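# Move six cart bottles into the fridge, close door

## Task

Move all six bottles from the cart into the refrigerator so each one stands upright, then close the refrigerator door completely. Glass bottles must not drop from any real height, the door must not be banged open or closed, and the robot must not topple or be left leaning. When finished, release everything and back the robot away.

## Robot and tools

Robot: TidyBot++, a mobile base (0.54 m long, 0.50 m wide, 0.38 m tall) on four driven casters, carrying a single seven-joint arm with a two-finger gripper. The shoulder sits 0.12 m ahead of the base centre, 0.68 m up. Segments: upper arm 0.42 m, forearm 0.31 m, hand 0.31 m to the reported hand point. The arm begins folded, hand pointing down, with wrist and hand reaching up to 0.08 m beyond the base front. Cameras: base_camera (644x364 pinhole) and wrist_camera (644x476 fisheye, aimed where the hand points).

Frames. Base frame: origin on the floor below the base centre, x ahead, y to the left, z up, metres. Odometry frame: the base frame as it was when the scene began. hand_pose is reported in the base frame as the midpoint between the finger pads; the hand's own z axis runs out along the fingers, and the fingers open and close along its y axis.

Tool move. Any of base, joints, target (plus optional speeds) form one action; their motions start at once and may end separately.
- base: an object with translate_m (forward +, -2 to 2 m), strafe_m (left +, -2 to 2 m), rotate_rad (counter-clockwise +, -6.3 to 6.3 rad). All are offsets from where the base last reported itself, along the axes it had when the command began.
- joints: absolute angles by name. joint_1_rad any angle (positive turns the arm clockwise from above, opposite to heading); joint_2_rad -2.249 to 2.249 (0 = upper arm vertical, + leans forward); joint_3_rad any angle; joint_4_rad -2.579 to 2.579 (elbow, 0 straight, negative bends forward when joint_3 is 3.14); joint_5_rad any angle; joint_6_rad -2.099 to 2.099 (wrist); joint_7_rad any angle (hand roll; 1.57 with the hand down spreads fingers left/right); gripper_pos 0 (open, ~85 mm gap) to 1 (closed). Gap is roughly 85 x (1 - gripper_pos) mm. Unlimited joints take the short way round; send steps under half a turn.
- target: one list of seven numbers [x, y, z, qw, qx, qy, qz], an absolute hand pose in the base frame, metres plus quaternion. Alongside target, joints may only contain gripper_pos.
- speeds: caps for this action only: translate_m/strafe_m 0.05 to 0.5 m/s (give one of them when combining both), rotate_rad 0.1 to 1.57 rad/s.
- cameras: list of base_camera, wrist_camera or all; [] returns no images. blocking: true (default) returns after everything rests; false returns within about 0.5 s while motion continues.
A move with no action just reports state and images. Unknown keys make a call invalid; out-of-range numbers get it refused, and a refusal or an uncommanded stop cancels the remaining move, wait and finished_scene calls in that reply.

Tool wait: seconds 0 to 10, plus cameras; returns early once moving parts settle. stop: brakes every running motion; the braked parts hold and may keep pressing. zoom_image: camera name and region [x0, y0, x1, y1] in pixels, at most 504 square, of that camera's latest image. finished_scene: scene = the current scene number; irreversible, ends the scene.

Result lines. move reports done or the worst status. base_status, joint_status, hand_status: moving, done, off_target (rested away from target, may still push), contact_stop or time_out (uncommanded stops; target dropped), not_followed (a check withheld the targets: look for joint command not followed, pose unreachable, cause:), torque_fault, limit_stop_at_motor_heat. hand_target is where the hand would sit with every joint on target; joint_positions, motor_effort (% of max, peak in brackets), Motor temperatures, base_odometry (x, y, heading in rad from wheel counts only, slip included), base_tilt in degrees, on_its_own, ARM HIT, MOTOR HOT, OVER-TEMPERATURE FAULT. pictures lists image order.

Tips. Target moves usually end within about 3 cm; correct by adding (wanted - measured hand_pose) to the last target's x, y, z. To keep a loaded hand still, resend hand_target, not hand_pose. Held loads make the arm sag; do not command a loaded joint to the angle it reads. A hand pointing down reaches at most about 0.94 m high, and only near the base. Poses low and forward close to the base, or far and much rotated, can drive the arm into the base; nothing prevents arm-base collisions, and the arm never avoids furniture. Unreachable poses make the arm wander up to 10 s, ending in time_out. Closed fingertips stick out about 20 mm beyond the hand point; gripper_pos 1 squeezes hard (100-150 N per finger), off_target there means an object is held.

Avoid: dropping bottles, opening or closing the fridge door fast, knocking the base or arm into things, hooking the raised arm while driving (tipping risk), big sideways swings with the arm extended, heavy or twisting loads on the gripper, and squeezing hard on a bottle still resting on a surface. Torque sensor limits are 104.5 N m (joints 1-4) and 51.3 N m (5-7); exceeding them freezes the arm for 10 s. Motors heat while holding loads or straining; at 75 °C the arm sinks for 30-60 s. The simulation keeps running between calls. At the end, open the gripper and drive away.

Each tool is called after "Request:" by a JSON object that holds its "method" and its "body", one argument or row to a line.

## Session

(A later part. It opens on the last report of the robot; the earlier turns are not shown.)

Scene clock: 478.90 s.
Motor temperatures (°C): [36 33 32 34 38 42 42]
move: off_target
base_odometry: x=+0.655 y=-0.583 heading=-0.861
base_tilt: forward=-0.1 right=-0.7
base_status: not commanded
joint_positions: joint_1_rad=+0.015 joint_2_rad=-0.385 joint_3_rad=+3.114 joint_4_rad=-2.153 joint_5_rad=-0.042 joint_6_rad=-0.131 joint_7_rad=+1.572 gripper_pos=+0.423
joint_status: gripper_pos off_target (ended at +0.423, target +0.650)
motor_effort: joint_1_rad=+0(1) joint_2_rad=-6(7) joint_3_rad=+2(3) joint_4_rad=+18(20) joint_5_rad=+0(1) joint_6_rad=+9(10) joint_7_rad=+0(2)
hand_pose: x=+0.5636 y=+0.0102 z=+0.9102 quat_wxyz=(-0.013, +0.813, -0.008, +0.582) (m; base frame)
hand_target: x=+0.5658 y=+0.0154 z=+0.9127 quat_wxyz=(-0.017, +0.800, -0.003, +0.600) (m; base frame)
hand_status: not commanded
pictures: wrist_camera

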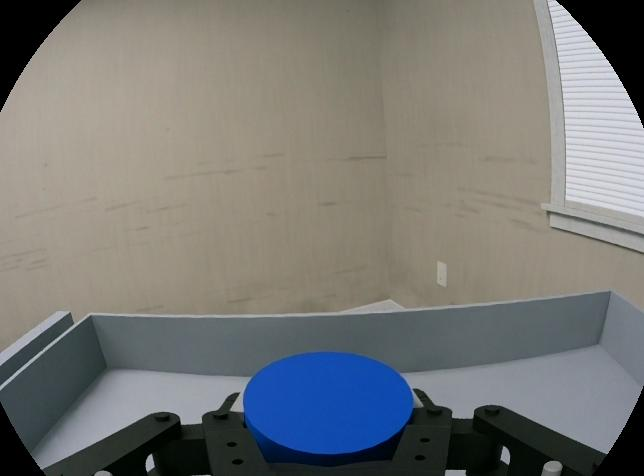

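Request:
{"method": "move", "body": {
  "joints": {"joint_2_rad":-0.37,"joint_4_rad":-1.64,"joint_6_rad":-0.655},
  "cameras": ["wrist_camera"]
}}

Request:
{"method": "move", "body": {
  "base": {"translate_m":-0.35},
  "cameras": ["wrist_camera"]
}}

Scene clock: 484.53 s.
Motor temperatures (°C): [36 33 32 34 38 42 42]
move: done
base_odometry: x=+0.655 y=-0.583 heading=-0.861
base_tilt: forward=-0.1 right=-0.7
base_status: not commanded
joint_positions: joint_1_rad=+0.015 joint_2_rad=-0.365 joint_3_rad=+3.114 joint_4_rad=-1.685 joint_5_rad=-0.042 joint_6_rad=-0.607 joint_7_rad=+1.572 gripper_pos=+0.423
joint_status: all done
motor_effort: joint_1_rad=+0(1) joint_2_rad=-11(13) joint_3_rad=+2(3) joint_4_rad=+24(26) joint_5_rad=+0(1) joint_6_rad=+14(14) joint_7_rad=-1(2)
hand_pose: x=+0.5648 y=+0.0173 z=+1.0443 quat_wxyz=(-0.018, +0.821, +0.000, +0.570) (m; base frame)
hand_target: x=+0.5583 y=+0.0239 z=+1.0592 quat_wxyz=(-0.023, +0.821, +0.007, +0.571) (m; base frame)
hand_status: not commanded
pictures: wrist_camera

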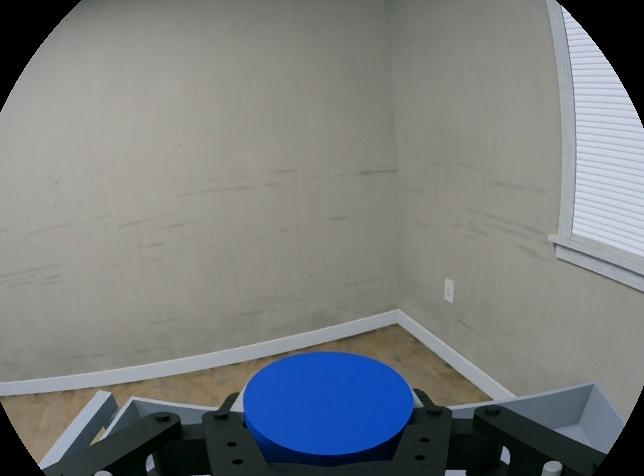

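Scene clock: 486.57 s.
Motor temperatures (°C): [36 33 32 34 38 42 42]
move: done
base_odometry: x=+0.427 y=-0.318 heading=-0.862
base_tilt: forward=-0.1 right=-0.7
base_status: done
joint_positions: joint_1_rad=+0.015 joint_2_rad=-0.359 joint_3_rad=+3.114 joint_4_rad=-1.681 joint_5_rad=-0.042 joint_6_rad=-0.615 joint_7_rad=+1.572 gripper_pos=+0.423
joint_status: not commanded
motor_effort: joint_1_rad=+0(1) joint_2_rad=-10(15) joint_3_rad=+1(2) joint_4_rad=+24(25) joint_5_rad=+0(1) joint_6_rad=+13(14) joint_7_rad=-1(2)
hand_pose: x=+0.5659 y=+0.0174 z=+1.0419 quat_wxyz=(-0.019, +0.824, +0.000, +0.567) (m; base frame)
hand_target: x=+0.5583 y=+0.0239 z=+1.0592 quat_wxyz=(-0.023, +0.821, +0.007, +0.571) (m; base frame)
hand_status: not commanded
pictures: wrist_camera

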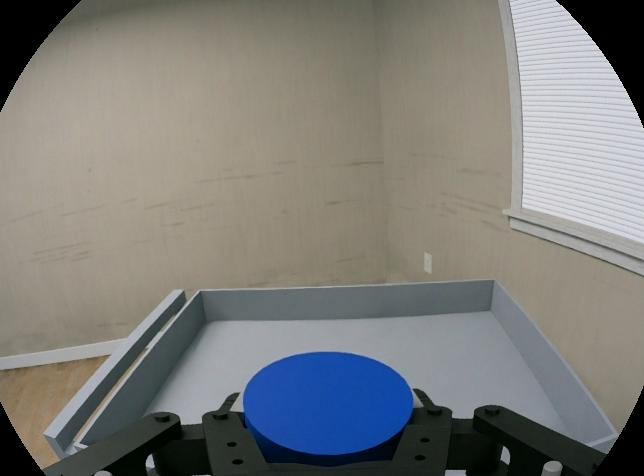

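Request:
{"method": "move", "body": {
  "base": {"translate_m":0.08,"strafe_m":0.687,"rotate_rad":1.99},
  "speeds": {"rotate_rad":0.9},
  "joints": {"joint_1_rad":-0.10,"joint_2_rad":-0.495,"joint_4_rad":-1.60,"joint_6_rad":-0.80},
  "cameras": ["wrist_camera"]
}}

Request:
{"method": "move", "body": {
  "base": {"translate_m":0.66},
  "joints": {"joint_1_rad":-0.16},
  "cameras": ["wrist_camera"]
}}

Request:
{"method": "move", "body": {
  "joints": {"joint_2_rad":-0.22,"joint_4_rad":-1.47,"joint_6_rad":-0.53},
  "cameras": ["wrist_camera"]
}}

Request:
{"method": "move", "body": {
  "joints": {"joint_2_rad":-0.22,"joint_4_rad":-1.53,"joint_6_rad":-0.46},
  "cameras": ["wrist_camera"]
}}

Scene clock: 495.53 s.
Motor temperatures (°C): [36 33 32 34 38 42 42]
move: done
base_odometry: x=+1.001 y=+0.069 heading=+1.128
base_tilt: forward=-0.1 right=-0.7
base_status: done
joint_positions: joint_1_rad=-0.081 joint_2_rad=-0.474 joint_3_rad=+3.116 joint_4_rad=-1.638 joint_5_rad=-0.042 joint_6_rad=-0.754 joint_7_rad=+1.572 gripper_pos=+0.423
joint_status: all done
motor_effort: joint_1_rad=+0(3) joint_2_rad=-6(13) joint_3_rad=+2(4) joint_4_rad=+22(25) joint_5_rad=+0(2) joint_6_rad=+13(14) joint_7_rad=+0(2)
hand_pose: x=+0.5045 y=+0.0550 z=+1.0741 quat_wxyz=(-0.045, +0.818, +0.042, +0.572) (m; base frame)
hand_target: x=+0.4889 y=+0.0620 z=+1.0910 quat_wxyz=(-0.051, +0.813, +0.051, +0.577) (m; base frame)
hand_status: not commanded
pictures: wrist_camera

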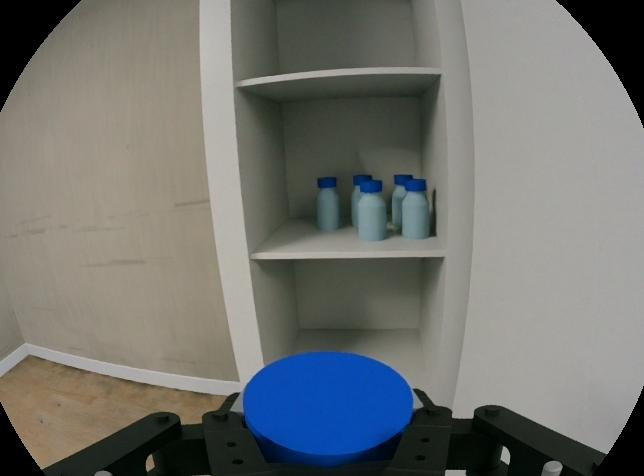

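Scene clock: 498.13 s.
Motor temperatures (°C): [36 33 32 34 38 42 42]
move: done
base_odometry: x=+1.283 y=+0.665 heading=+1.129
base_tilt: forward=-0.1 right=-0.8
base_status: done
joint_positions: joint_1_rad=-0.140 joint_2_rad=-0.475 joint_3_rad=+3.115 joint_4_rad=-1.638 joint_5_rad=-0.042 joint_6_rad=-0.758 joint_7_rad=+1.572 gripper_pos=+0.423
joint_status: all done
motor_effort: joint_1_rad=+0(2) joint_2_rad=-6(10) joint_3_rad=+1(7) joint_4_rad=+23(24) joint_5_rad=+0(2) joint_6_rad=+13(14) joint_7_rad=-1(2)
hand_pose: x=+0.4995 y=+0.0783 z=+1.0737 quat_wxyz=(-0.062, +0.817, +0.067, +0.570) (m; base frame)
hand_target: x=+0.4846 y=+0.0841 z=+1.0910 quat_wxyz=(-0.068, +0.811, +0.076, +0.576) (m; base frame)
hand_status: not commanded
pictures: wrist_camera

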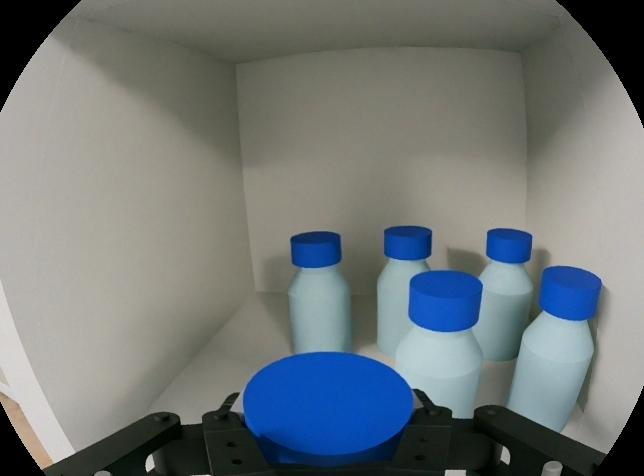

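Scene clock: 499.47 s.
Motor temperatures (°C): [36 33 32 34 38 42 42]
move: off_target
base_odometry: x=+1.283 y=+0.665 heading=+1.129
base_tilt: forward=-0.1 right=-0.7
base_status: not commanded
joint_positions: joint_1_rad=-0.140 joint_2_rad=-0.202 joint_3_rad=+3.115 joint_4_rad=-1.516 joint_5_rad=-0.042 joint_6_rad=-0.651 joint_7_rad=+1.572 gripper_pos=+0.423
joint_status: joint_6_rad off_target (ended at -0.651, target -0.530); the others done
motor_effort: joint_1_rad=+0(0) joint_2_rad=-17(19) joint_3_rad=+1(3) joint_4_rad=+24(25) joint_5_rad=+0(0) joint_6_rad=+13(14) joint_7_rad=+0(2)
hand_pose: x=+0.6169 y=+0.0950 z=+1.0541 quat_wxyz=(-0.063, +0.829, +0.064, +0.551) (m; base frame)
hand_target: x=+0.6189 y=+0.1049 z=+1.1269 quat_wxyz=(-0.075, +0.774, +0.067, +0.625) (m; base frame)
hand_status: not commanded
pictures: wrist_camera

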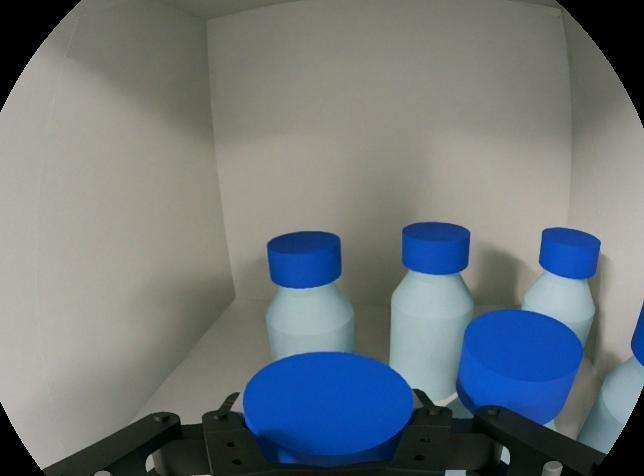

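Scene clock: 500.23 s.
Motor temperatures (°C): [36 33 32 34 38 42 42]
move: off_target
base_odometry: x=+1.283 y=+0.665 heading=+1.129
base_tilt: forward=-0.1 right=-0.7
base_status: not commanded
joint_positions: joint_1_rad=-0.140 joint_2_rad=-0.202 joint_3_rad=+3.115 joint_4_rad=-1.529 joint_5_rad=-0.042 joint_6_rad=-0.584 joint_7_rad=+1.572 gripper_pos=+0.423
joint_status: joint_6_rad off_target (ended at -0.584, target -0.460); the others done
motor_effort: joint_1_rad=+0(0) joint_2_rad=-17(17) joint_3_rad=+2(2) joint_4_rad=+24(25) joint_5_rad=+0(1) joint_6_rad=+13(14) joint_7_rad=-1(2)
hand_pose: x=+0.6239 y=+0.0956 z=+1.0660 quat_wxyz=(-0.065, +0.814, +0.062, +0.574) (m; base frame)
hand_target: x=+0.6250 y=+0.1051 z=+1.1119 quat_wxyz=(-0.075, +0.771, +0.065, +0.629) (m; base frame)
hand_status: not commanded
pictures: wrist_camera

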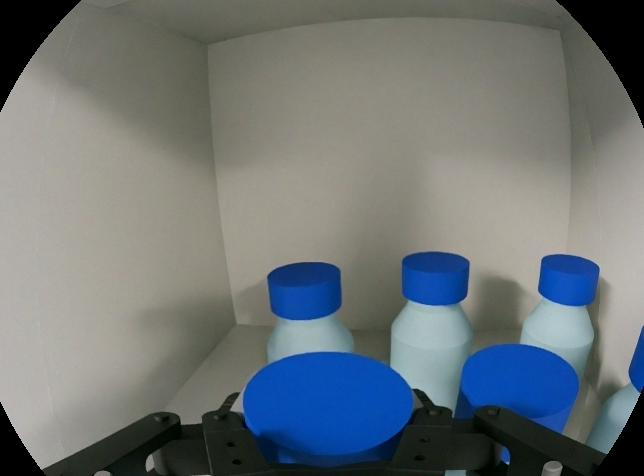

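Request:
{"method": "move", "body": {
  "joints": {"joint_2_rad":-0.225,"joint_4_rad":-1.55,"joint_6_rad":-0.44},
  "cameras": ["wrist_camera"]
}}

Request:
{"method": "move", "body": {
  "joints": {"joint_2_rad":-0.235,"joint_4_rad":-1.58,"joint_6_rad":-0.425},
  "cameras": ["wrist_camera"]
}}

Request:
{"method": "move", "body": {
  "joints": {"joint_2_rad":-0.24,"joint_4_rad":-1.61,"joint_6_rad":-0.41},
  "cameras": ["wrist_camera"]
}}

Scene clock: 503.53 s.
Motor temperatures (°C): [36 33 32 34 38 42 42]
move: off_target
base_odometry: x=+1.283 y=+0.665 heading=+1.129
base_tilt: forward=-0.1 right=-0.7
base_status: not commanded
joint_positions: joint_1_rad=-0.140 joint_2_rad=-0.202 joint_3_rad=+3.115 joint_4_rad=-1.542 joint_5_rad=-0.042 joint_6_rad=-0.563 joint_7_rad=+1.572 gripper_pos=+0.423
joint_status: joint_6_rad off_target (ended at -0.563, target -0.440); the others done
motor_effort: joint_1_rad=+0(0) joint_2_rad=-16(17) joint_3_rad=+1(2) joint_4_rad=+24(25) joint_5_rad=+0(0) joint_6_rad=+13(14) joint_7_rad=-1(1)
hand_pose: x=+0.6258 y=+0.0956 z=+1.0646 quat_wxyz=(-0.065, +0.812, +0.062, +0.577) (m; base frame)
hand_target: x=+0.6245 y=+0.1048 z=+1.1084 quat_wxyz=(-0.075, +0.770, +0.065, +0.631) (m; base frame)
hand_status: not commanded
pictures: wrist_camera

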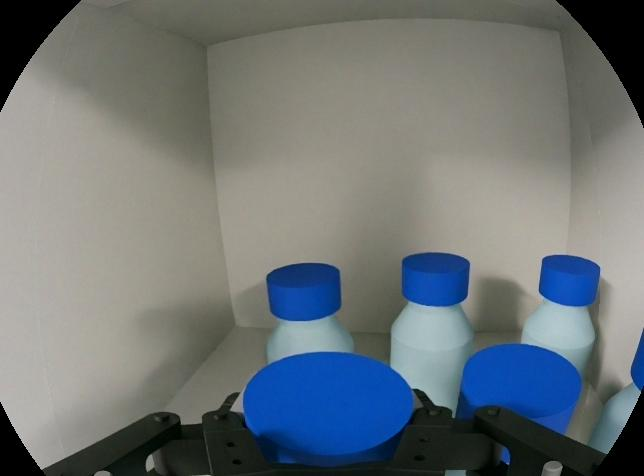

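Scene clock: 504.20 s.
Motor temperatures (°C): [36 33 32 34 38 42 42]
move: off_target
base_odometry: x=+1.283 y=+0.665 heading=+1.129
base_tilt: forward=-0.1 right=-0.7
base_status: not commanded
joint_positions: joint_1_rad=-0.140 joint_2_rad=-0.203 joint_3_rad=+3.115 joint_4_rad=-1.570 joint_5_rad=-0.042 joint_6_rad=-0.547 joint_7_rad=+1.572 gripper_pos=+0.423
joint_status: joint_6_rad off_target (ended at -0.547, target -0.425); the others done
motor_effort: joint_1_rad=+0(0) joint_2_rad=-17(17) joint_3_rad=+2(2) joint_4_rad=+24(25) joint_5_rad=+0(0) joint_6_rad=+14(14) joint_7_rad=-1(2)
hand_pose: x=+0.6260 y=+0.0954 z=+1.0529 quat_wxyz=(-0.065, +0.815, +0.061, +0.573) (m; base frame)
hand_target: x=+0.6217 y=+0.1041 z=+1.0997 quat_wxyz=(-0.075, +0.771, +0.065, +0.629) (m; base frame)
hand_status: not commanded
pictures: wrist_camera

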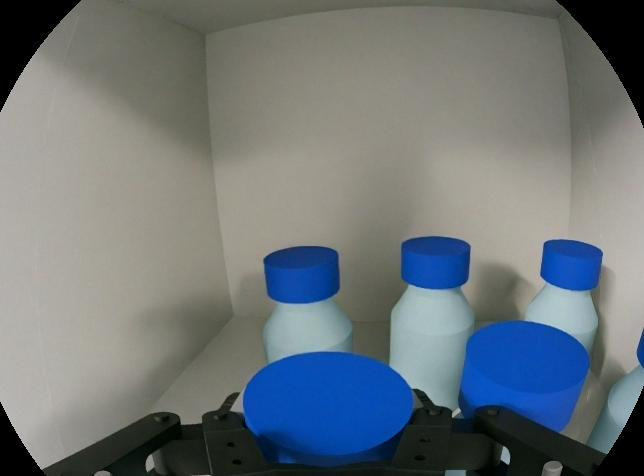

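Scene clock: 504.83 s.
Motor temperatures (°C): [36 33 32 34 38 42 42]
move: done
base_odometry: x=+1.283 y=+0.665 heading=+1.129
base_tilt: forward=-0.1 right=-0.6
base_status: not commanded
joint_positions: joint_1_rad=-0.140 joint_2_rad=-0.210 joint_3_rad=+3.115 joint_4_rad=-1.590 joint_5_rad=-0.042 joint_6_rad=-0.523 joint_7_rad=+1.572 gripper_pos=+0.423
joint_status: all done
motor_effort: joint_1_rad=+1(1) joint_2_rad=-15(16) joint_3_rad=+2(3) joint_4_rad=+23(24) joint_5_rad=+1(1) joint_6_rad=+12(13) joint_7_rad=-1(2)
hand_pose: x=+0.6251 y=+0.0952 z=+1.0516 quat_wxyz=(-0.065, +0.812, +0.061, +0.577) (m; base frame)
hand_target: x=+0.6207 y=+0.1037 z=+1.0885 quat_wxyz=(-0.074, +0.774, +0.065, +0.625) (m; base frame)
hand_status: not commanded
pictures: wrist_camera

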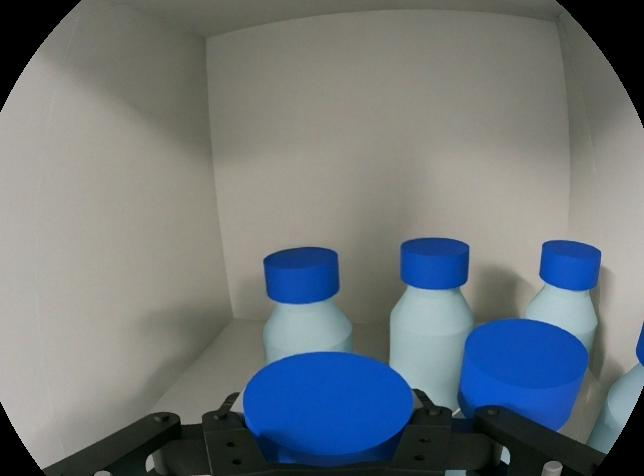

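Request:
{"method": "move", "body": {
  "joints": {"joint_2_rad":-0.245,"joint_4_rad":-1.635,"joint_6_rad":-0.39},
  "cameras": ["wrist_camera"]
}}

Request:
{"method": "move", "body": {
  "joints": {"gripper_pos":0.3},
  "cameras": ["wrist_camera"]
}}

Request:
{"method": "move", "body": {
  "joints": {"gripper_pos":0.0},
  "cameras": []
}}

Request:
{"method": "move", "body": {
  "joints": {"joint_2_rad":-0.43,"joint_4_rad":-1.70,"joint_6_rad":-0.45},
  "cameras": ["wrist_camera"]
}}

Request:
{"method": "move", "body": {
  "base": {"translate_m":-0.47},
  "cameras": ["wrist_camera"]
}}

Scene clock: 508.53 s.
Motor temperatures (°C): [36 33 32 34 38 42 42]
move: done
base_odometry: x=+1.283 y=+0.665 heading=+1.129
base_tilt: forward=-0.1 right=-0.7
base_status: not commanded
joint_positions: joint_1_rad=-0.141 joint_2_rad=-0.219 joint_3_rad=+3.115 joint_4_rad=-1.610 joint_5_rad=-0.042 joint_6_rad=-0.496 joint_7_rad=+1.572 gripper_pos=+0.423
joint_status: all done
motor_effort: joint_1_rad=+1(1) joint_2_rad=-14(15) joint_3_rad=+2(3) joint_4_rad=+22(23) joint_5_rad=+1(1) joint_6_rad=+12(12) joint_7_rad=+0(1)
hand_pose: x=+0.6238 y=+0.0950 z=+1.0519 quat_wxyz=(-0.065, +0.807, +0.061, +0.583) (m; base frame)
hand_target: x=+0.6199 y=+0.1033 z=+1.0818 quat_wxyz=(-0.074, +0.774, +0.064, +0.625) (m; base frame)
hand_status: not commanded
pictures: wrist_camera

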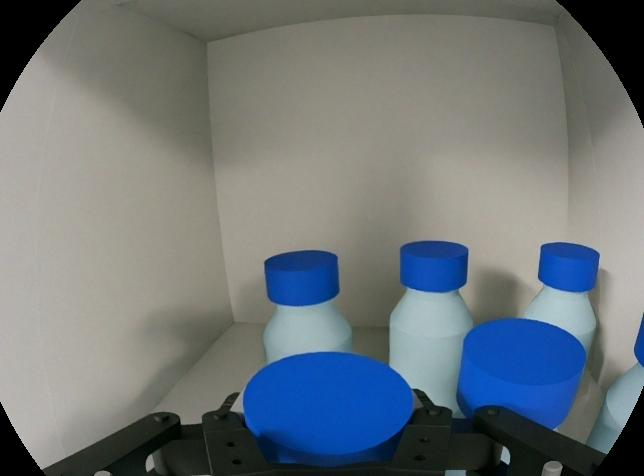

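Scene clock: 509.40 s.
Motor temperatures (°C): [36 33 32 34 38 42 42]
move: done
base_odometry: x=+1.283 y=+0.665 heading=+1.129
base_tilt: forward=-0.1 right=-0.7
base_status: not commanded
joint_positions: joint_1_rad=-0.141 joint_2_rad=-0.227 joint_3_rad=+3.115 joint_4_rad=-1.610 joint_5_rad=-0.042 joint_6_rad=-0.480 joint_7_rad=+1.572 gripper_pos=+0.300
joint_status: all done
motor_effort: joint_1_rad=+1(1) joint_2_rad=-12(15) joint_3_rad=+3(3) joint_4_rad=+20(23) joint_5_rad=+0(1) joint_6_rad=+10(12) joint_7_rad=-1(2)
hand_pose: x=+0.6221 y=+0.0947 z=+1.0608 quat_wxyz=(-0.066, +0.800, +0.060, +0.593) (m; base frame)
hand_target: x=+0.6199 y=+0.1033 z=+1.0818 quat_wxyz=(-0.074, +0.774, +0.064, +0.625) (m; base frame)
hand_status: not commanded
pictures: wrist_camera

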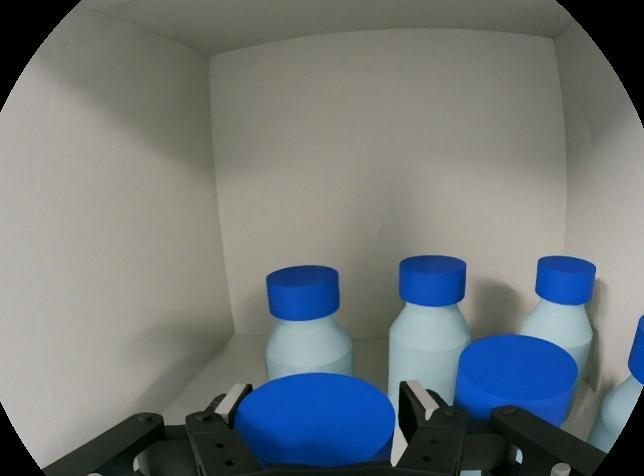

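Scene clock: 510.10 s.
Motor temperatures (°C): [36 33 32 34 38 42 42]
move: done
base_odometry: x=+1.283 y=+0.665 heading=+1.129
base_tilt: forward=-0.1 right=-0.7
base_status: not commanded
joint_positions: joint_1_rad=-0.141 joint_2_rad=-0.228 joint_3_rad=+3.115 joint_4_rad=-1.610 joint_5_rad=-0.042 joint_6_rad=-0.478 joint_7_rad=+1.572 gripper_pos=+0.000
joint_status: all done
motor_effort: joint_1_rad=+1(1) joint_2_rad=-11(13) joint_3_rad=+2(3) joint_4_rad=+19(20) joint_5_rad=+0(1) joint_6_rad=+9(10) joint_7_rad=-1(1)
hand_pose: x=+0.6219 y=+0.0947 z=+1.0617 quat_wxyz=(-0.066, +0.799, +0.060, +0.594) (m; base frame)
hand_target: x=+0.6199 y=+0.1033 z=+1.0818 quat_wxyz=(-0.074, +0.774, +0.064, +0.625) (m; base frame)
hand_status: not commanded
pictures: none
No camera images: "cameras" was empty.

Scene clock: 511.53 s.
Motor temperatures (°C): [36 33 32 34 38 42 42]
move: done
base_odometry: x=+1.283 y=+0.665 heading=+1.129
base_tilt: forward=-0.2 right=-0.7
base_status: not commanded
joint_positions: joint_1_rad=-0.141 joint_2_rad=-0.432 joint_3_rad=+3.115 joint_4_rad=-1.663 joint_5_rad=-0.042 joint_6_rad=-0.478 joint_7_rad=+1.572 gripper_pos=+0.000
joint_status: all done
motor_effort: joint_1_rad=+0(1) joint_2_rad=-5(14) joint_3_rad=+1(2) joint_4_rad=+19(21) joint_5_rad=+0(1) joint_6_rad=+10(10) joint_7_rad=-1(2)
hand_pose: x=+0.5392 y=+0.0827 z=+1.1258 quat_wxyz=(-0.069, +0.752, +0.059, +0.653) (m; base frame)
hand_target: x=+0.5419 y=+0.0909 z=+1.1110 quat_wxyz=(-0.075, +0.755, +0.065, +0.648) (m; base frame)
hand_status: not commanded
pictures: wrist_camera

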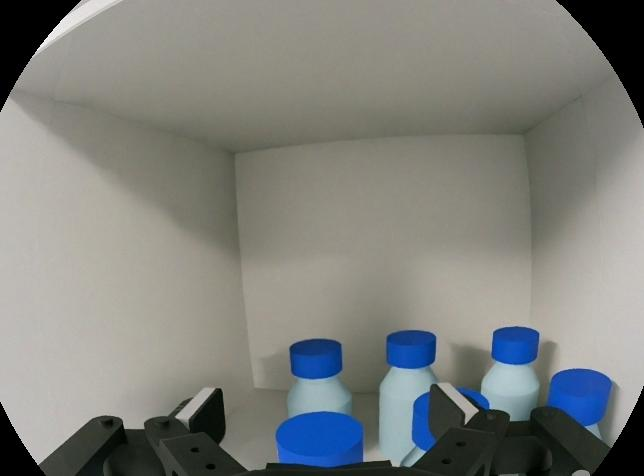

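Scene clock: 513.93 s.
Motor temperatures (°C): [36 33 32 34 38 42 42]
move: done
base_odometry: x=+1.082 y=+0.241 heading=+1.128
base_tilt: forward=-0.1 right=-0.7
base_status: done
joint_positions: joint_1_rad=-0.141 joint_2_rad=-0.438 joint_3_rad=+3.115 joint_4_rad=-1.665 joint_5_rad=-0.042 joint_6_rad=-0.478 joint_7_rad=+1.572 gripper_pos=+0.000
joint_status: not commanded
motor_effort: joint_1_rad=+0(1) joint_2_rad=-4(9) joint_3_rad=+1(3) joint_4_rad=+19(20) joint_5_rad=+0(1) joint_6_rad=+10(10) joint_7_rad=-1(2)
hand_pose: x=+0.5370 y=+0.0824 z=+1.1265 quat_wxyz=(-0.069, +0.751, +0.059, +0.654) (m; base frame)
hand_target: x=+0.5419 y=+0.0909 z=+1.1110 quat_wxyz=(-0.075, +0.755, +0.065, +0.648) (m; base frame)
hand_status: not commanded
pictures: wrist_camera

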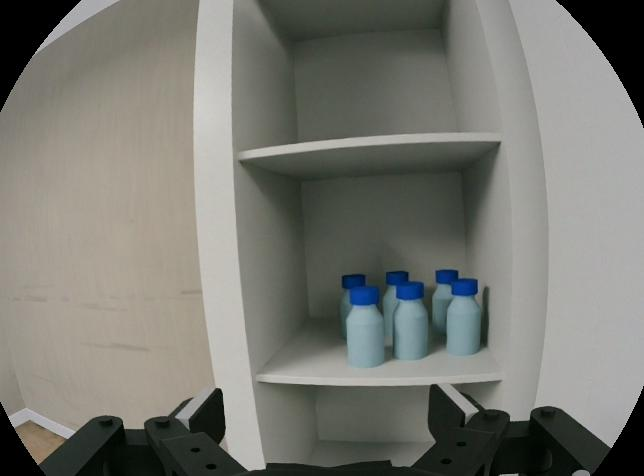

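Request:
{"method": "move", "body": {
  "base": {"translate_m":-0.3},
  "joints": {"joint_1_rad":0.0,"joint_2_rad":-0.75,"joint_4_rad":-1.70,"joint_6_rad":-0.3,"gripper_pos":1.0}
}}

Request:
{"method": "move", "body": {
  "base": {"rotate_rad":-0.6}
}}

Scene clock: 524.30 s.
Motor temperatures (°C): [36 33 32 34 38 42 42]
move: done
base_odometry: x=+0.953 y=-0.031 heading=+1.128
base_tilt: forward=-0.2 right=-0.7
base_status: done
joint_positions: joint_1_rad=-0.027 joint_2_rad=-0.761 joint_3_rad=+3.115 joint_4_rad=-1.671 joint_5_rad=-0.042 joint_6_rad=-0.383 joint_7_rad=+1.572 gripper_pos=+0.999
joint_status: all done
motor_effort: joint_1_rad=+0(1) joint_2_rad=+6(13) joint_3_rad=+1(3) joint_4_rad=+17(22) joint_5_rad=+0(1) joint_6_rad=+9(10) joint_7_rad=-1(2)
hand_pose: x=+0.3750 y=+0.0289 z=+1.2645 quat_wxyz=(-0.033, +0.602, +0.016, +0.797) (m; base frame)
hand_target: x=+0.3828 y=+0.0211 z=+1.2703 quat_wxyz=(-0.022, +0.585, +0.007, +0.811) (m; base frame)
hand_status: not commanded
pictures: base_camera, wrist_camera

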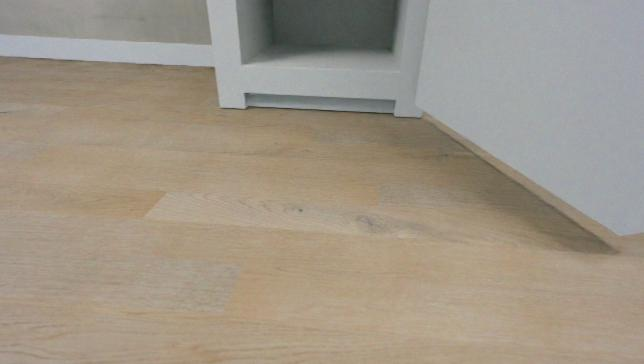

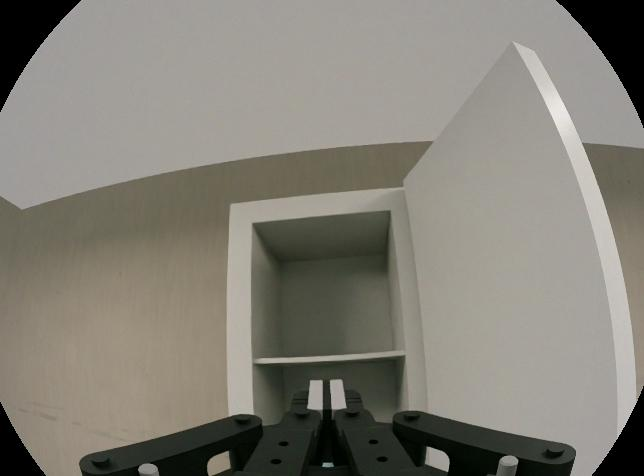

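Scene clock: 525.83 s.
Motor temperatures (°C): [36 33 32 34 38 42 42]
move: done
base_odometry: x=+0.953 y=-0.031 heading=+0.528
base_tilt: forward=-0.2 right=-0.6
base_status: done
joint_positions: joint_1_rad=-0.023 joint_2_rad=-0.761 joint_3_rad=+3.115 joint_4_rad=-1.671 joint_5_rad=-0.042 joint_6_rad=-0.383 joint_7_rad=+1.572 gripper_pos=+0.999
joint_status: not commanded
motor_effort: joint_1_rad=+0(1) joint_2_rad=+6(7) joint_3_rad=+2(3) joint_4_rad=+16(17) joint_5_rad=+0(1) joint_6_rad=+9(10) joint_7_rad=-1(2)
hand_pose: x=+0.3752 y=+0.0281 z=+1.2644 quat_wxyz=(-0.031, +0.602, +0.015, +0.797) (m; base frame)
hand_target: x=+0.3828 y=+0.0211 z=+1.2703 quat_wxyz=(-0.022, +0.585, +0.007, +0.811) (m; base frame)
hand_status: not commanded
pictures: base_camera, wrist_camera

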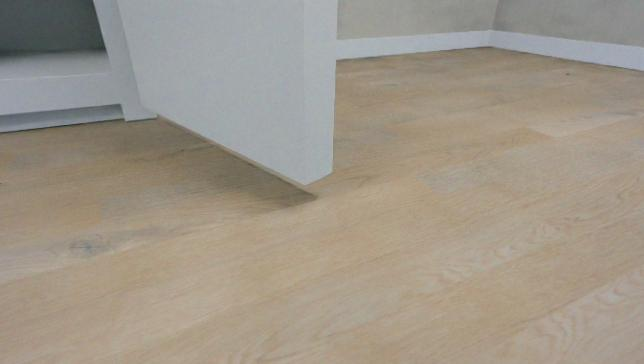

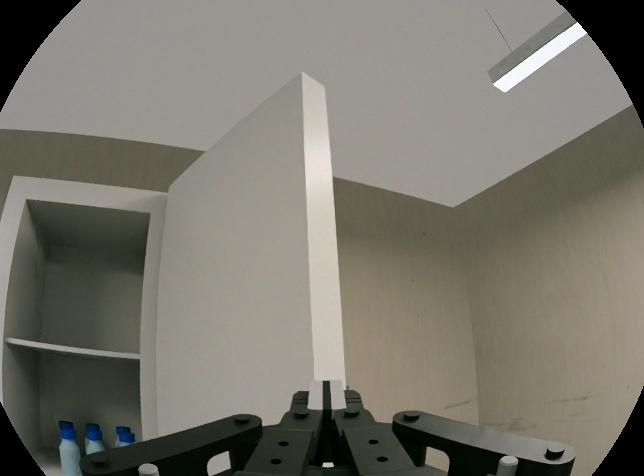

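Request:
{"method": "move", "body": {
  "base": {"translate_m":0.357,"strafe_m":-0.579},
  "cameras": ["wrist_camera"]
}}

Request:
{"method": "move", "body": {
  "base": {"translate_m":0.71,"strafe_m":-0.07},
  "cameras": ["base_camera","wrist_camera"]
}}

Request:
{"method": "move", "body": {
  "base": {"rotate_rad":1.9},
  "cameras": ["base_camera","wrist_camera"]
}}

Scene clock: 550.83 s.
Motor temperatures (°C): [36 33 32 34 38 42 42]
move: done
base_odometry: x=+1.553 y=-0.351 heading=+0.527
base_tilt: forward=+0.0 right=-0.7
base_status: done
joint_positions: joint_1_rad=-0.022 joint_2_rad=-0.757 joint_3_rad=+3.115 joint_4_rad=-1.671 joint_5_rad=-0.042 joint_6_rad=-0.383 joint_7_rad=+1.572 gripper_pos=+0.999
joint_status: not commanded
motor_effort: joint_1_rad=+0(1) joint_2_rad=+6(9) joint_3_rad=+2(4) joint_4_rad=+16(18) joint_5_rad=+0(1) joint_6_rad=+10(10) joint_7_rad=-1(2)
hand_pose: x=+0.3777 y=+0.0278 z=+1.2633 quat_wxyz=(-0.031, +0.604, +0.015, +0.796) (m; base frame)
hand_target: x=+0.3828 y=+0.0211 z=+1.2703 quat_wxyz=(-0.022, +0.585, +0.007, +0.811) (m; base frame)
hand_status: not commanded
pictures: wrist_camera

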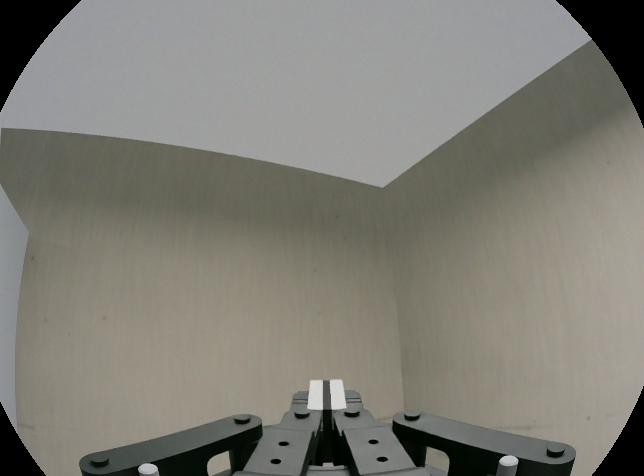

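Scene clock: 553.50 s.
Motor temperatures (°C): [36 33 32 34 38 42 42]
move: done
base_odometry: x=+2.202 y=-0.054 heading=+0.527
base_tilt: forward=-0.2 right=-0.7
base_status: done
joint_positions: joint_1_rad=-0.022 joint_2_rad=-0.748 joint_3_rad=+3.115 joint_4_rad=-1.671 joint_5_rad=-0.042 joint_6_rad=-0.383 joint_7_rad=+1.572 gripper_pos=+0.999
joint_status: not commanded
motor_effort: joint_1_rad=+0(0) joint_2_rad=+6(10) joint_3_rad=+2(3) joint_4_rad=+17(18) joint_5_rad=+0(1) joint_6_rad=+9(10) joint_7_rad=-1(2)
hand_pose: x=+0.3827 y=+0.0279 z=+1.2611 quat_wxyz=(-0.031, +0.607, +0.015, +0.794) (m; base frame)
hand_target: x=+0.3828 y=+0.0211 z=+1.2703 quat_wxyz=(-0.022, +0.585, +0.007, +0.811) (m; base frame)
hand_status: not commanded
pictures: base_camera, wrist_camera

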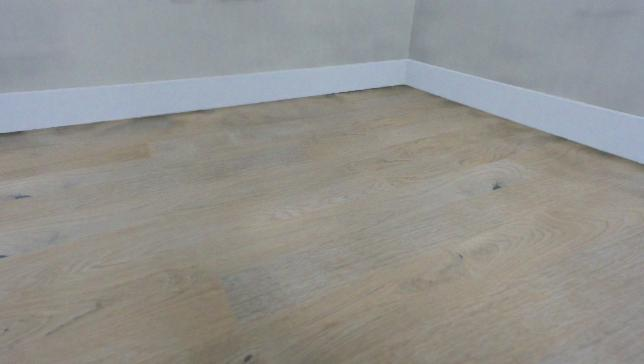

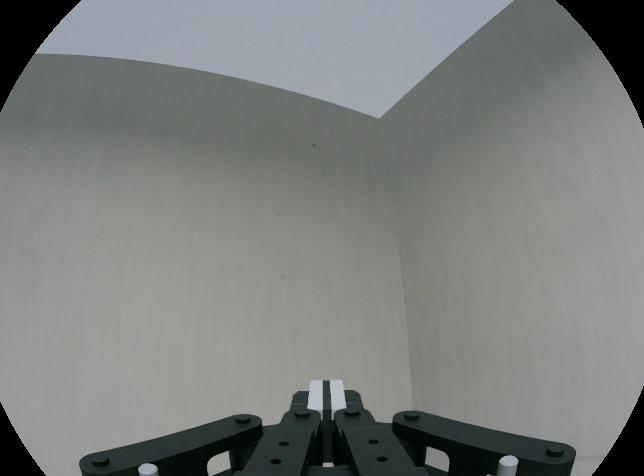

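Scene clock: 556.00 s.
Motor temperatures (°C): [36 33 32 34 38 42 42]
move: done
base_odometry: x=+2.202 y=-0.054 heading=+2.427
base_tilt: forward=-0.1 right=-0.6
base_status: done
joint_positions: joint_1_rad=-0.022 joint_2_rad=-0.748 joint_3_rad=+3.115 joint_4_rad=-1.671 joint_5_rad=-0.042 joint_6_rad=-0.383 joint_7_rad=+1.572 gripper_pos=+0.999
joint_status: not commanded
motor_effort: joint_1_rad=+0(1) joint_2_rad=+6(7) joint_3_rad=+2(3) joint_4_rad=+17(18) joint_5_rad=+0(1) joint_6_rad=+9(10) joint_7_rad=+0(2)
hand_pose: x=+0.3827 y=+0.0278 z=+1.2611 quat_wxyz=(-0.031, +0.607, +0.015, +0.794) (m; base frame)
hand_target: x=+0.3828 y=+0.0211 z=+1.2703 quat_wxyz=(-0.022, +0.585, +0.007, +0.811) (m; base frame)
hand_status: not commanded
pictures: base_camera, wrist_camera

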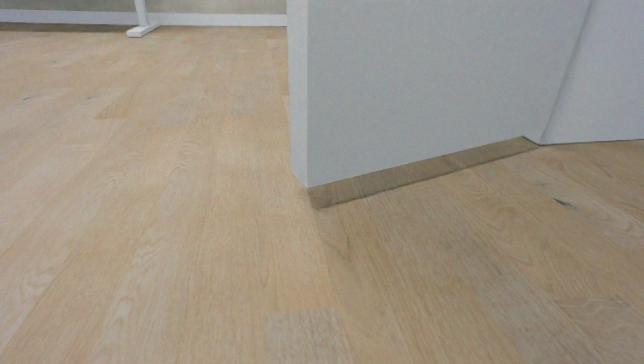

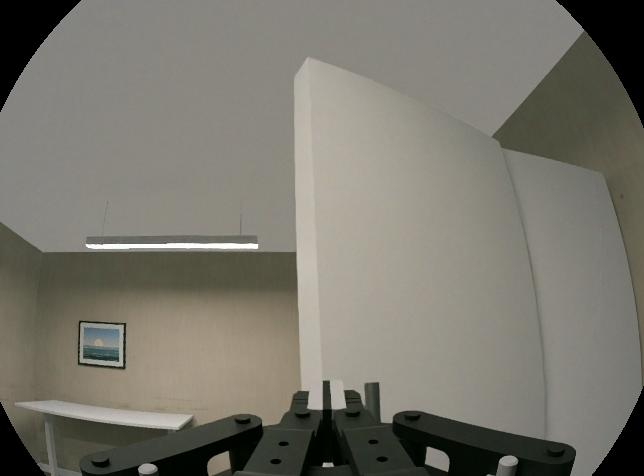

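Request:
{"method": "move", "body": {
  "base": {"translate_m":0.217,"strafe_m":-0.387,"rotate_rad":0.48},
  "joints": {"joint_1_rad":0.03,"joint_2_rad":-0.495,"joint_4_rad":-1.60,"joint_6_rad":-0.80}
}}

Scene clock: 572.77 s.
Motor temperatures (°C): [36 33 32 34 38 42 42]
move: done
base_odometry: x=+2.292 y=+0.380 heading=+2.908
base_tilt: forward=-0.1 right=-0.7
base_status: done
joint_positions: joint_1_rad=+0.005 joint_2_rad=-0.491 joint_3_rad=+3.117 joint_4_rad=-1.616 joint_5_rad=-0.042 joint_6_rad=-0.729 joint_7_rad=+1.572 gripper_pos=+0.999
joint_status: all done
motor_effort: joint_1_rad=+0(1) joint_2_rad=-2(9) joint_3_rad=+1(3) joint_4_rad=+18(21) joint_5_rad=+0(1) joint_6_rad=+10(11) joint_7_rad=-1(2)
hand_pose: x=+0.5024 y=+0.0216 z=+1.1012 quat_wxyz=(-0.021, +0.800, +0.007, +0.600) (m; base frame)
hand_target: x=+0.4938 y=+0.0135 z=+1.0910 quat_wxyz=(-0.013, +0.815, -0.002, +0.580) (m; base frame)
hand_status: not commanded
pictures: base_camera, wrist_camera

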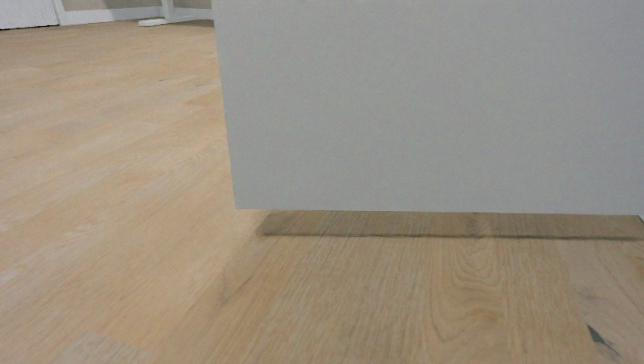

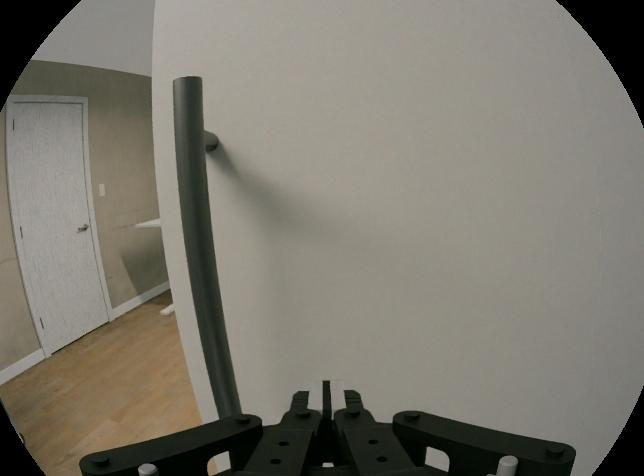

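Request:
{"method": "move", "body": {
  "base": {"translate_m":0.07},
  "speeds": {"translate_m":0.08}
}}

Request:
{"method": "move", "body": {
  "base": {"translate_m":0.17,"strafe_m":0.164,"rotate_rad":-0.35},
  "speeds": {"translate_m":0.1,"rotate_rad":0.15}
}}

Scene clock: 576.63 s.
Motor temperatures (°C): [36 33 32 34 38 42 42]
move: done
base_odometry: x=+2.224 y=+0.397 heading=+2.908
base_tilt: forward=-0.1 right=-0.7
base_status: done
joint_positions: joint_1_rad=+0.005 joint_2_rad=-0.493 joint_3_rad=+3.117 joint_4_rad=-1.616 joint_5_rad=-0.042 joint_6_rad=-0.731 joint_7_rad=+1.572 gripper_pos=+0.999
joint_status: not commanded
motor_effort: joint_1_rad=+0(1) joint_2_rad=-2(5) joint_3_rad=+2(2) joint_4_rad=+18(19) joint_5_rad=+0(1) joint_6_rad=+9(10) joint_7_rad=+0(2)
hand_pose: x=+0.5016 y=+0.0216 z=+1.1017 quat_wxyz=(-0.021, +0.800, +0.007, +0.600) (m; base frame)
hand_target: x=+0.4938 y=+0.0135 z=+1.0910 quat_wxyz=(-0.013, +0.815, -0.002, +0.580) (m; base frame)
hand_status: not commanded
pictures: base_camera, wrist_camera

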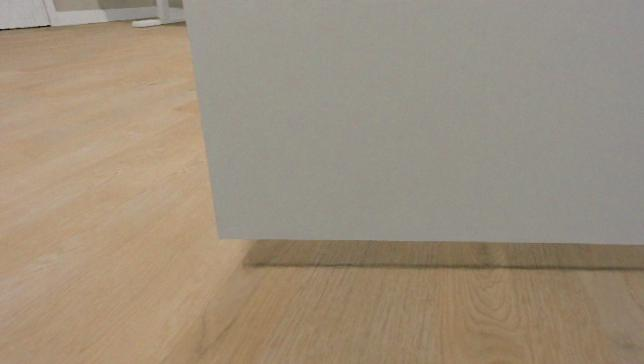

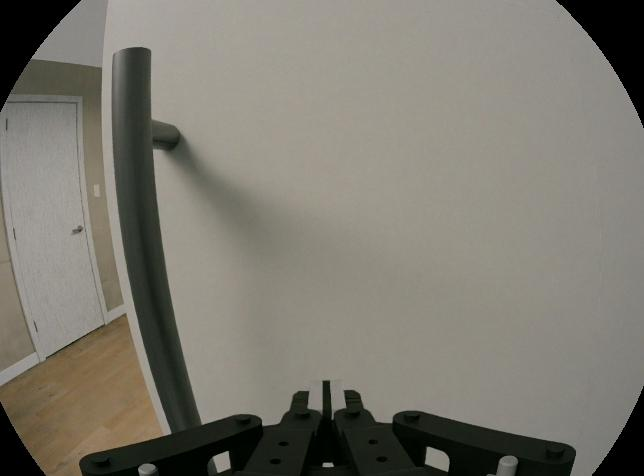

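Scene clock: 579.57 s.
Motor temperatures (°C): [36 33 32 34 38 42 42]
move: done
base_odometry: x=+2.020 y=+0.277 heading=+2.558
base_tilt: forward=-0.1 right=-0.7
base_status: done
joint_positions: joint_1_rad=+0.009 joint_2_rad=-0.501 joint_3_rad=+3.117 joint_4_rad=-1.614 joint_5_rad=-0.042 joint_6_rad=-0.744 joint_7_rad=+1.572 gripper_pos=+0.999
joint_status: not commanded
motor_effort: joint_1_rad=+0(2) joint_2_rad=-2(4) joint_3_rad=+1(3) joint_4_rad=+19(19) joint_5_rad=+0(2) joint_6_rad=+9(13) joint_7_rad=+0(2)
hand_pose: x=+0.4969 y=+0.0201 z=+1.1018 quat_wxyz=(-0.019, +0.801, +0.005, +0.599) (m; base frame)
hand_target: x=+0.4938 y=+0.0135 z=+1.0910 quat_wxyz=(-0.013, +0.815, -0.002, +0.580) (m; base frame)
hand_status: not commanded
pictures: base_camera, wrist_camera

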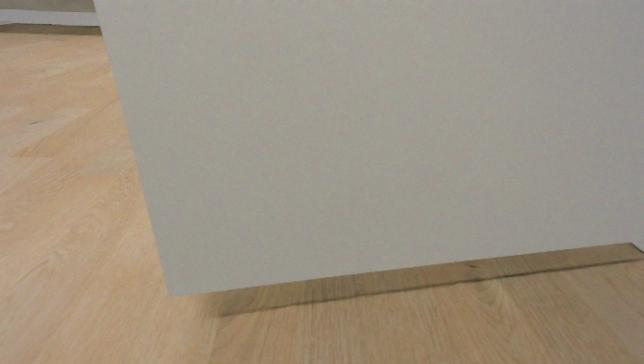

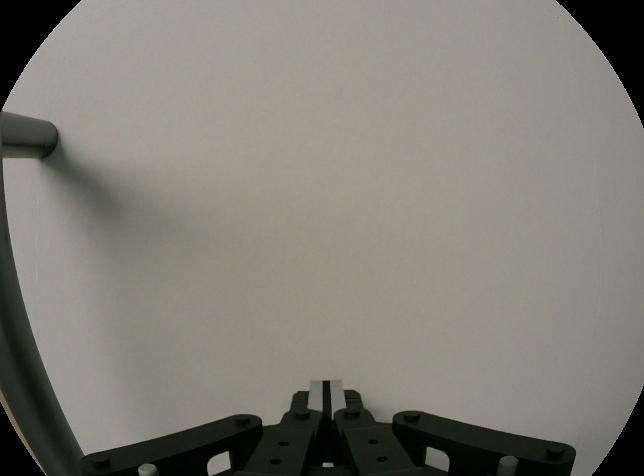

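Request:
{"method": "move", "body": {
  "base": {"translate_m":0.18,"strafe_m":0.19,"rotate_rad":-0.33},
  "speeds": {"translate_m":0.12,"rotate_rad":0.15}
}}

Scene clock: 584.23 s.
Motor temperatures (°C): [36 33 32 34 38 42 42]
move: done
base_odometry: x=+1.765 y=+0.217 heading=+2.227
base_tilt: forward=-0.1 right=-0.7
base_status: done
joint_positions: joint_1_rad=+0.010 joint_2_rad=-0.505 joint_3_rad=+3.117 joint_4_rad=-1.612 joint_5_rad=-0.042 joint_6_rad=-0.759 joint_7_rad=+1.572 gripper_pos=+0.999
joint_status: not commanded
motor_effort: joint_1_rad=+0(1) joint_2_rad=-2(4) joint_3_rad=+2(4) joint_4_rad=+18(20) joint_5_rad=+0(1) joint_6_rad=+9(15) joint_7_rad=+0(2)
hand_pose: x=+0.4940 y=+0.0197 z=+1.1000 quat_wxyz=(-0.019, +0.803, +0.005, +0.595) (m; base frame)
hand_target: x=+0.4938 y=+0.0135 z=+1.0910 quat_wxyz=(-0.013, +0.815, -0.002, +0.580) (m; base frame)
hand_status: not commanded
pictures: base_camera, wrist_camera

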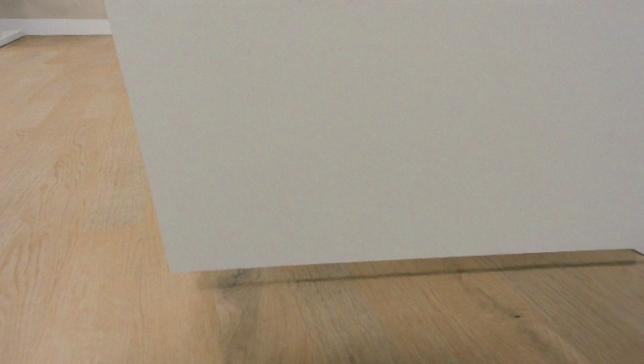

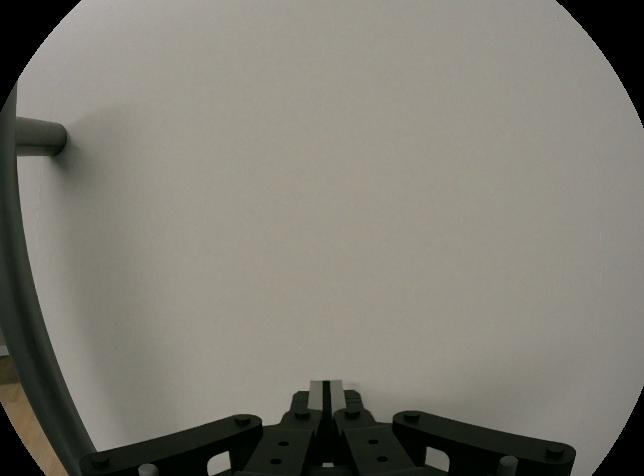

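Request:
{"method": "move", "body": {
  "base": {"translate_m":0.18,"strafe_m":0.18,"rotate_rad":-0.35},
  "speeds": {"translate_m":0.12,"rotate_rad":0.16}
}}

Request:
{"method": "move", "body": {
  "base": {"translate_m":0.18,"strafe_m":0.18,"rotate_rad":-0.35},
  "speeds": {"translate_m":0.12,"rotate_rad":0.16}
}}

Scene clock: 590.20 s.
Motor temperatures (°C): [36 33 32 34 38 42 42]
move: done
base_odometry: x=+1.513 y=+0.250 heading=+1.876
base_tilt: forward=-0.1 right=-0.7
base_status: done
joint_positions: joint_1_rad=+0.010 joint_2_rad=-0.502 joint_3_rad=+3.117 joint_4_rad=-1.612 joint_5_rad=-0.042 joint_6_rad=-0.759 joint_7_rad=+1.572 gripper_pos=+0.999
joint_status: not commanded
motor_effort: joint_1_rad=+0(1) joint_2_rad=-1(3) joint_3_rad=+2(3) joint_4_rad=+18(19) joint_5_rad=+0(1) joint_6_rad=+10(10) joint_7_rad=-1(2)
hand_pose: x=+0.4953 y=+0.0197 z=+1.0988 quat_wxyz=(-0.019, +0.804, +0.005, +0.594) (m; base frame)
hand_target: x=+0.4938 y=+0.0135 z=+1.0910 quat_wxyz=(-0.013, +0.815, -0.002, +0.580) (m; base frame)
hand_status: not commanded
pictures: base_camera, wrist_camera

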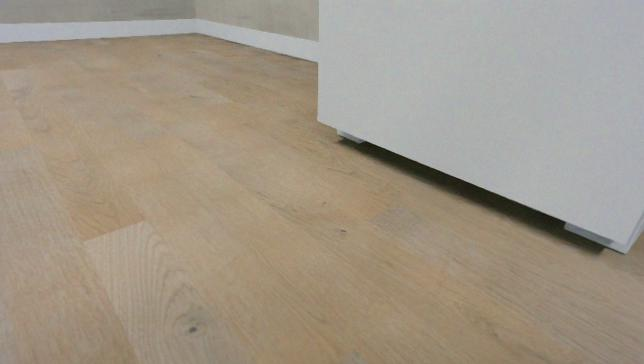

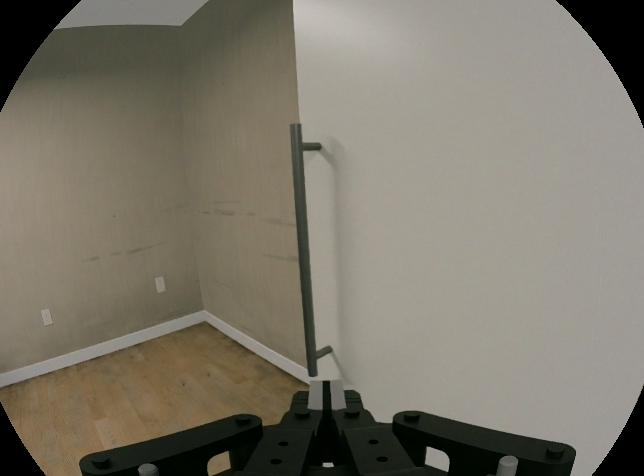

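Scene clock: 592.90 s.
Motor temperatures (°C): [36 33 32 34 38 42 42]
move: done
base_odometry: x=+1.287 y=+0.368 heading=+1.526
base_tilt: forward=-0.2 right=-0.7
base_status: done
joint_positions: joint_1_rad=+0.010 joint_2_rad=-0.499 joint_3_rad=+3.117 joint_4_rad=-1.612 joint_5_rad=-0.042 joint_6_rad=-0.759 joint_7_rad=+1.572 gripper_pos=+0.999
joint_status: not commanded
motor_effort: joint_1_rad=+0(1) joint_2_rad=-2(4) joint_3_rad=+1(3) joint_4_rad=+18(19) joint_5_rad=+0(1) joint_6_rad=+9(10) joint_7_rad=+0(2)
hand_pose: x=+0.4962 y=+0.0197 z=+1.0980 quat_wxyz=(-0.019, +0.805, +0.005, +0.593) (m; base frame)
hand_target: x=+0.4938 y=+0.0135 z=+1.0910 quat_wxyz=(-0.013, +0.815, -0.002, +0.580) (m; base frame)
hand_status: not commanded
pictures: base_camera, wrist_camera

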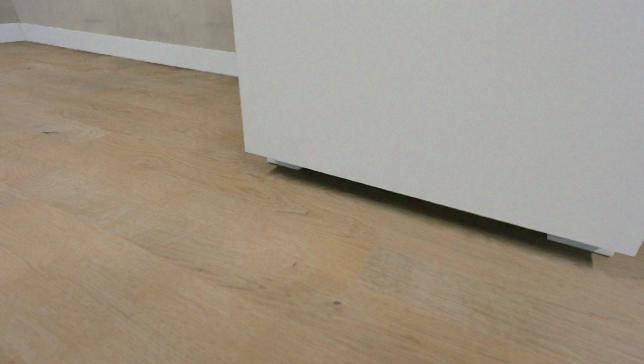

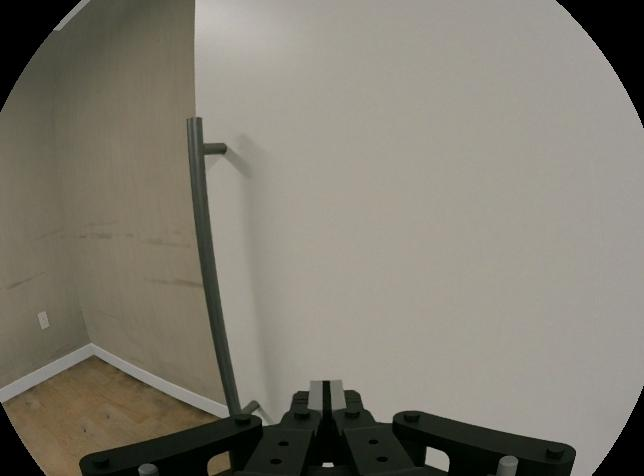

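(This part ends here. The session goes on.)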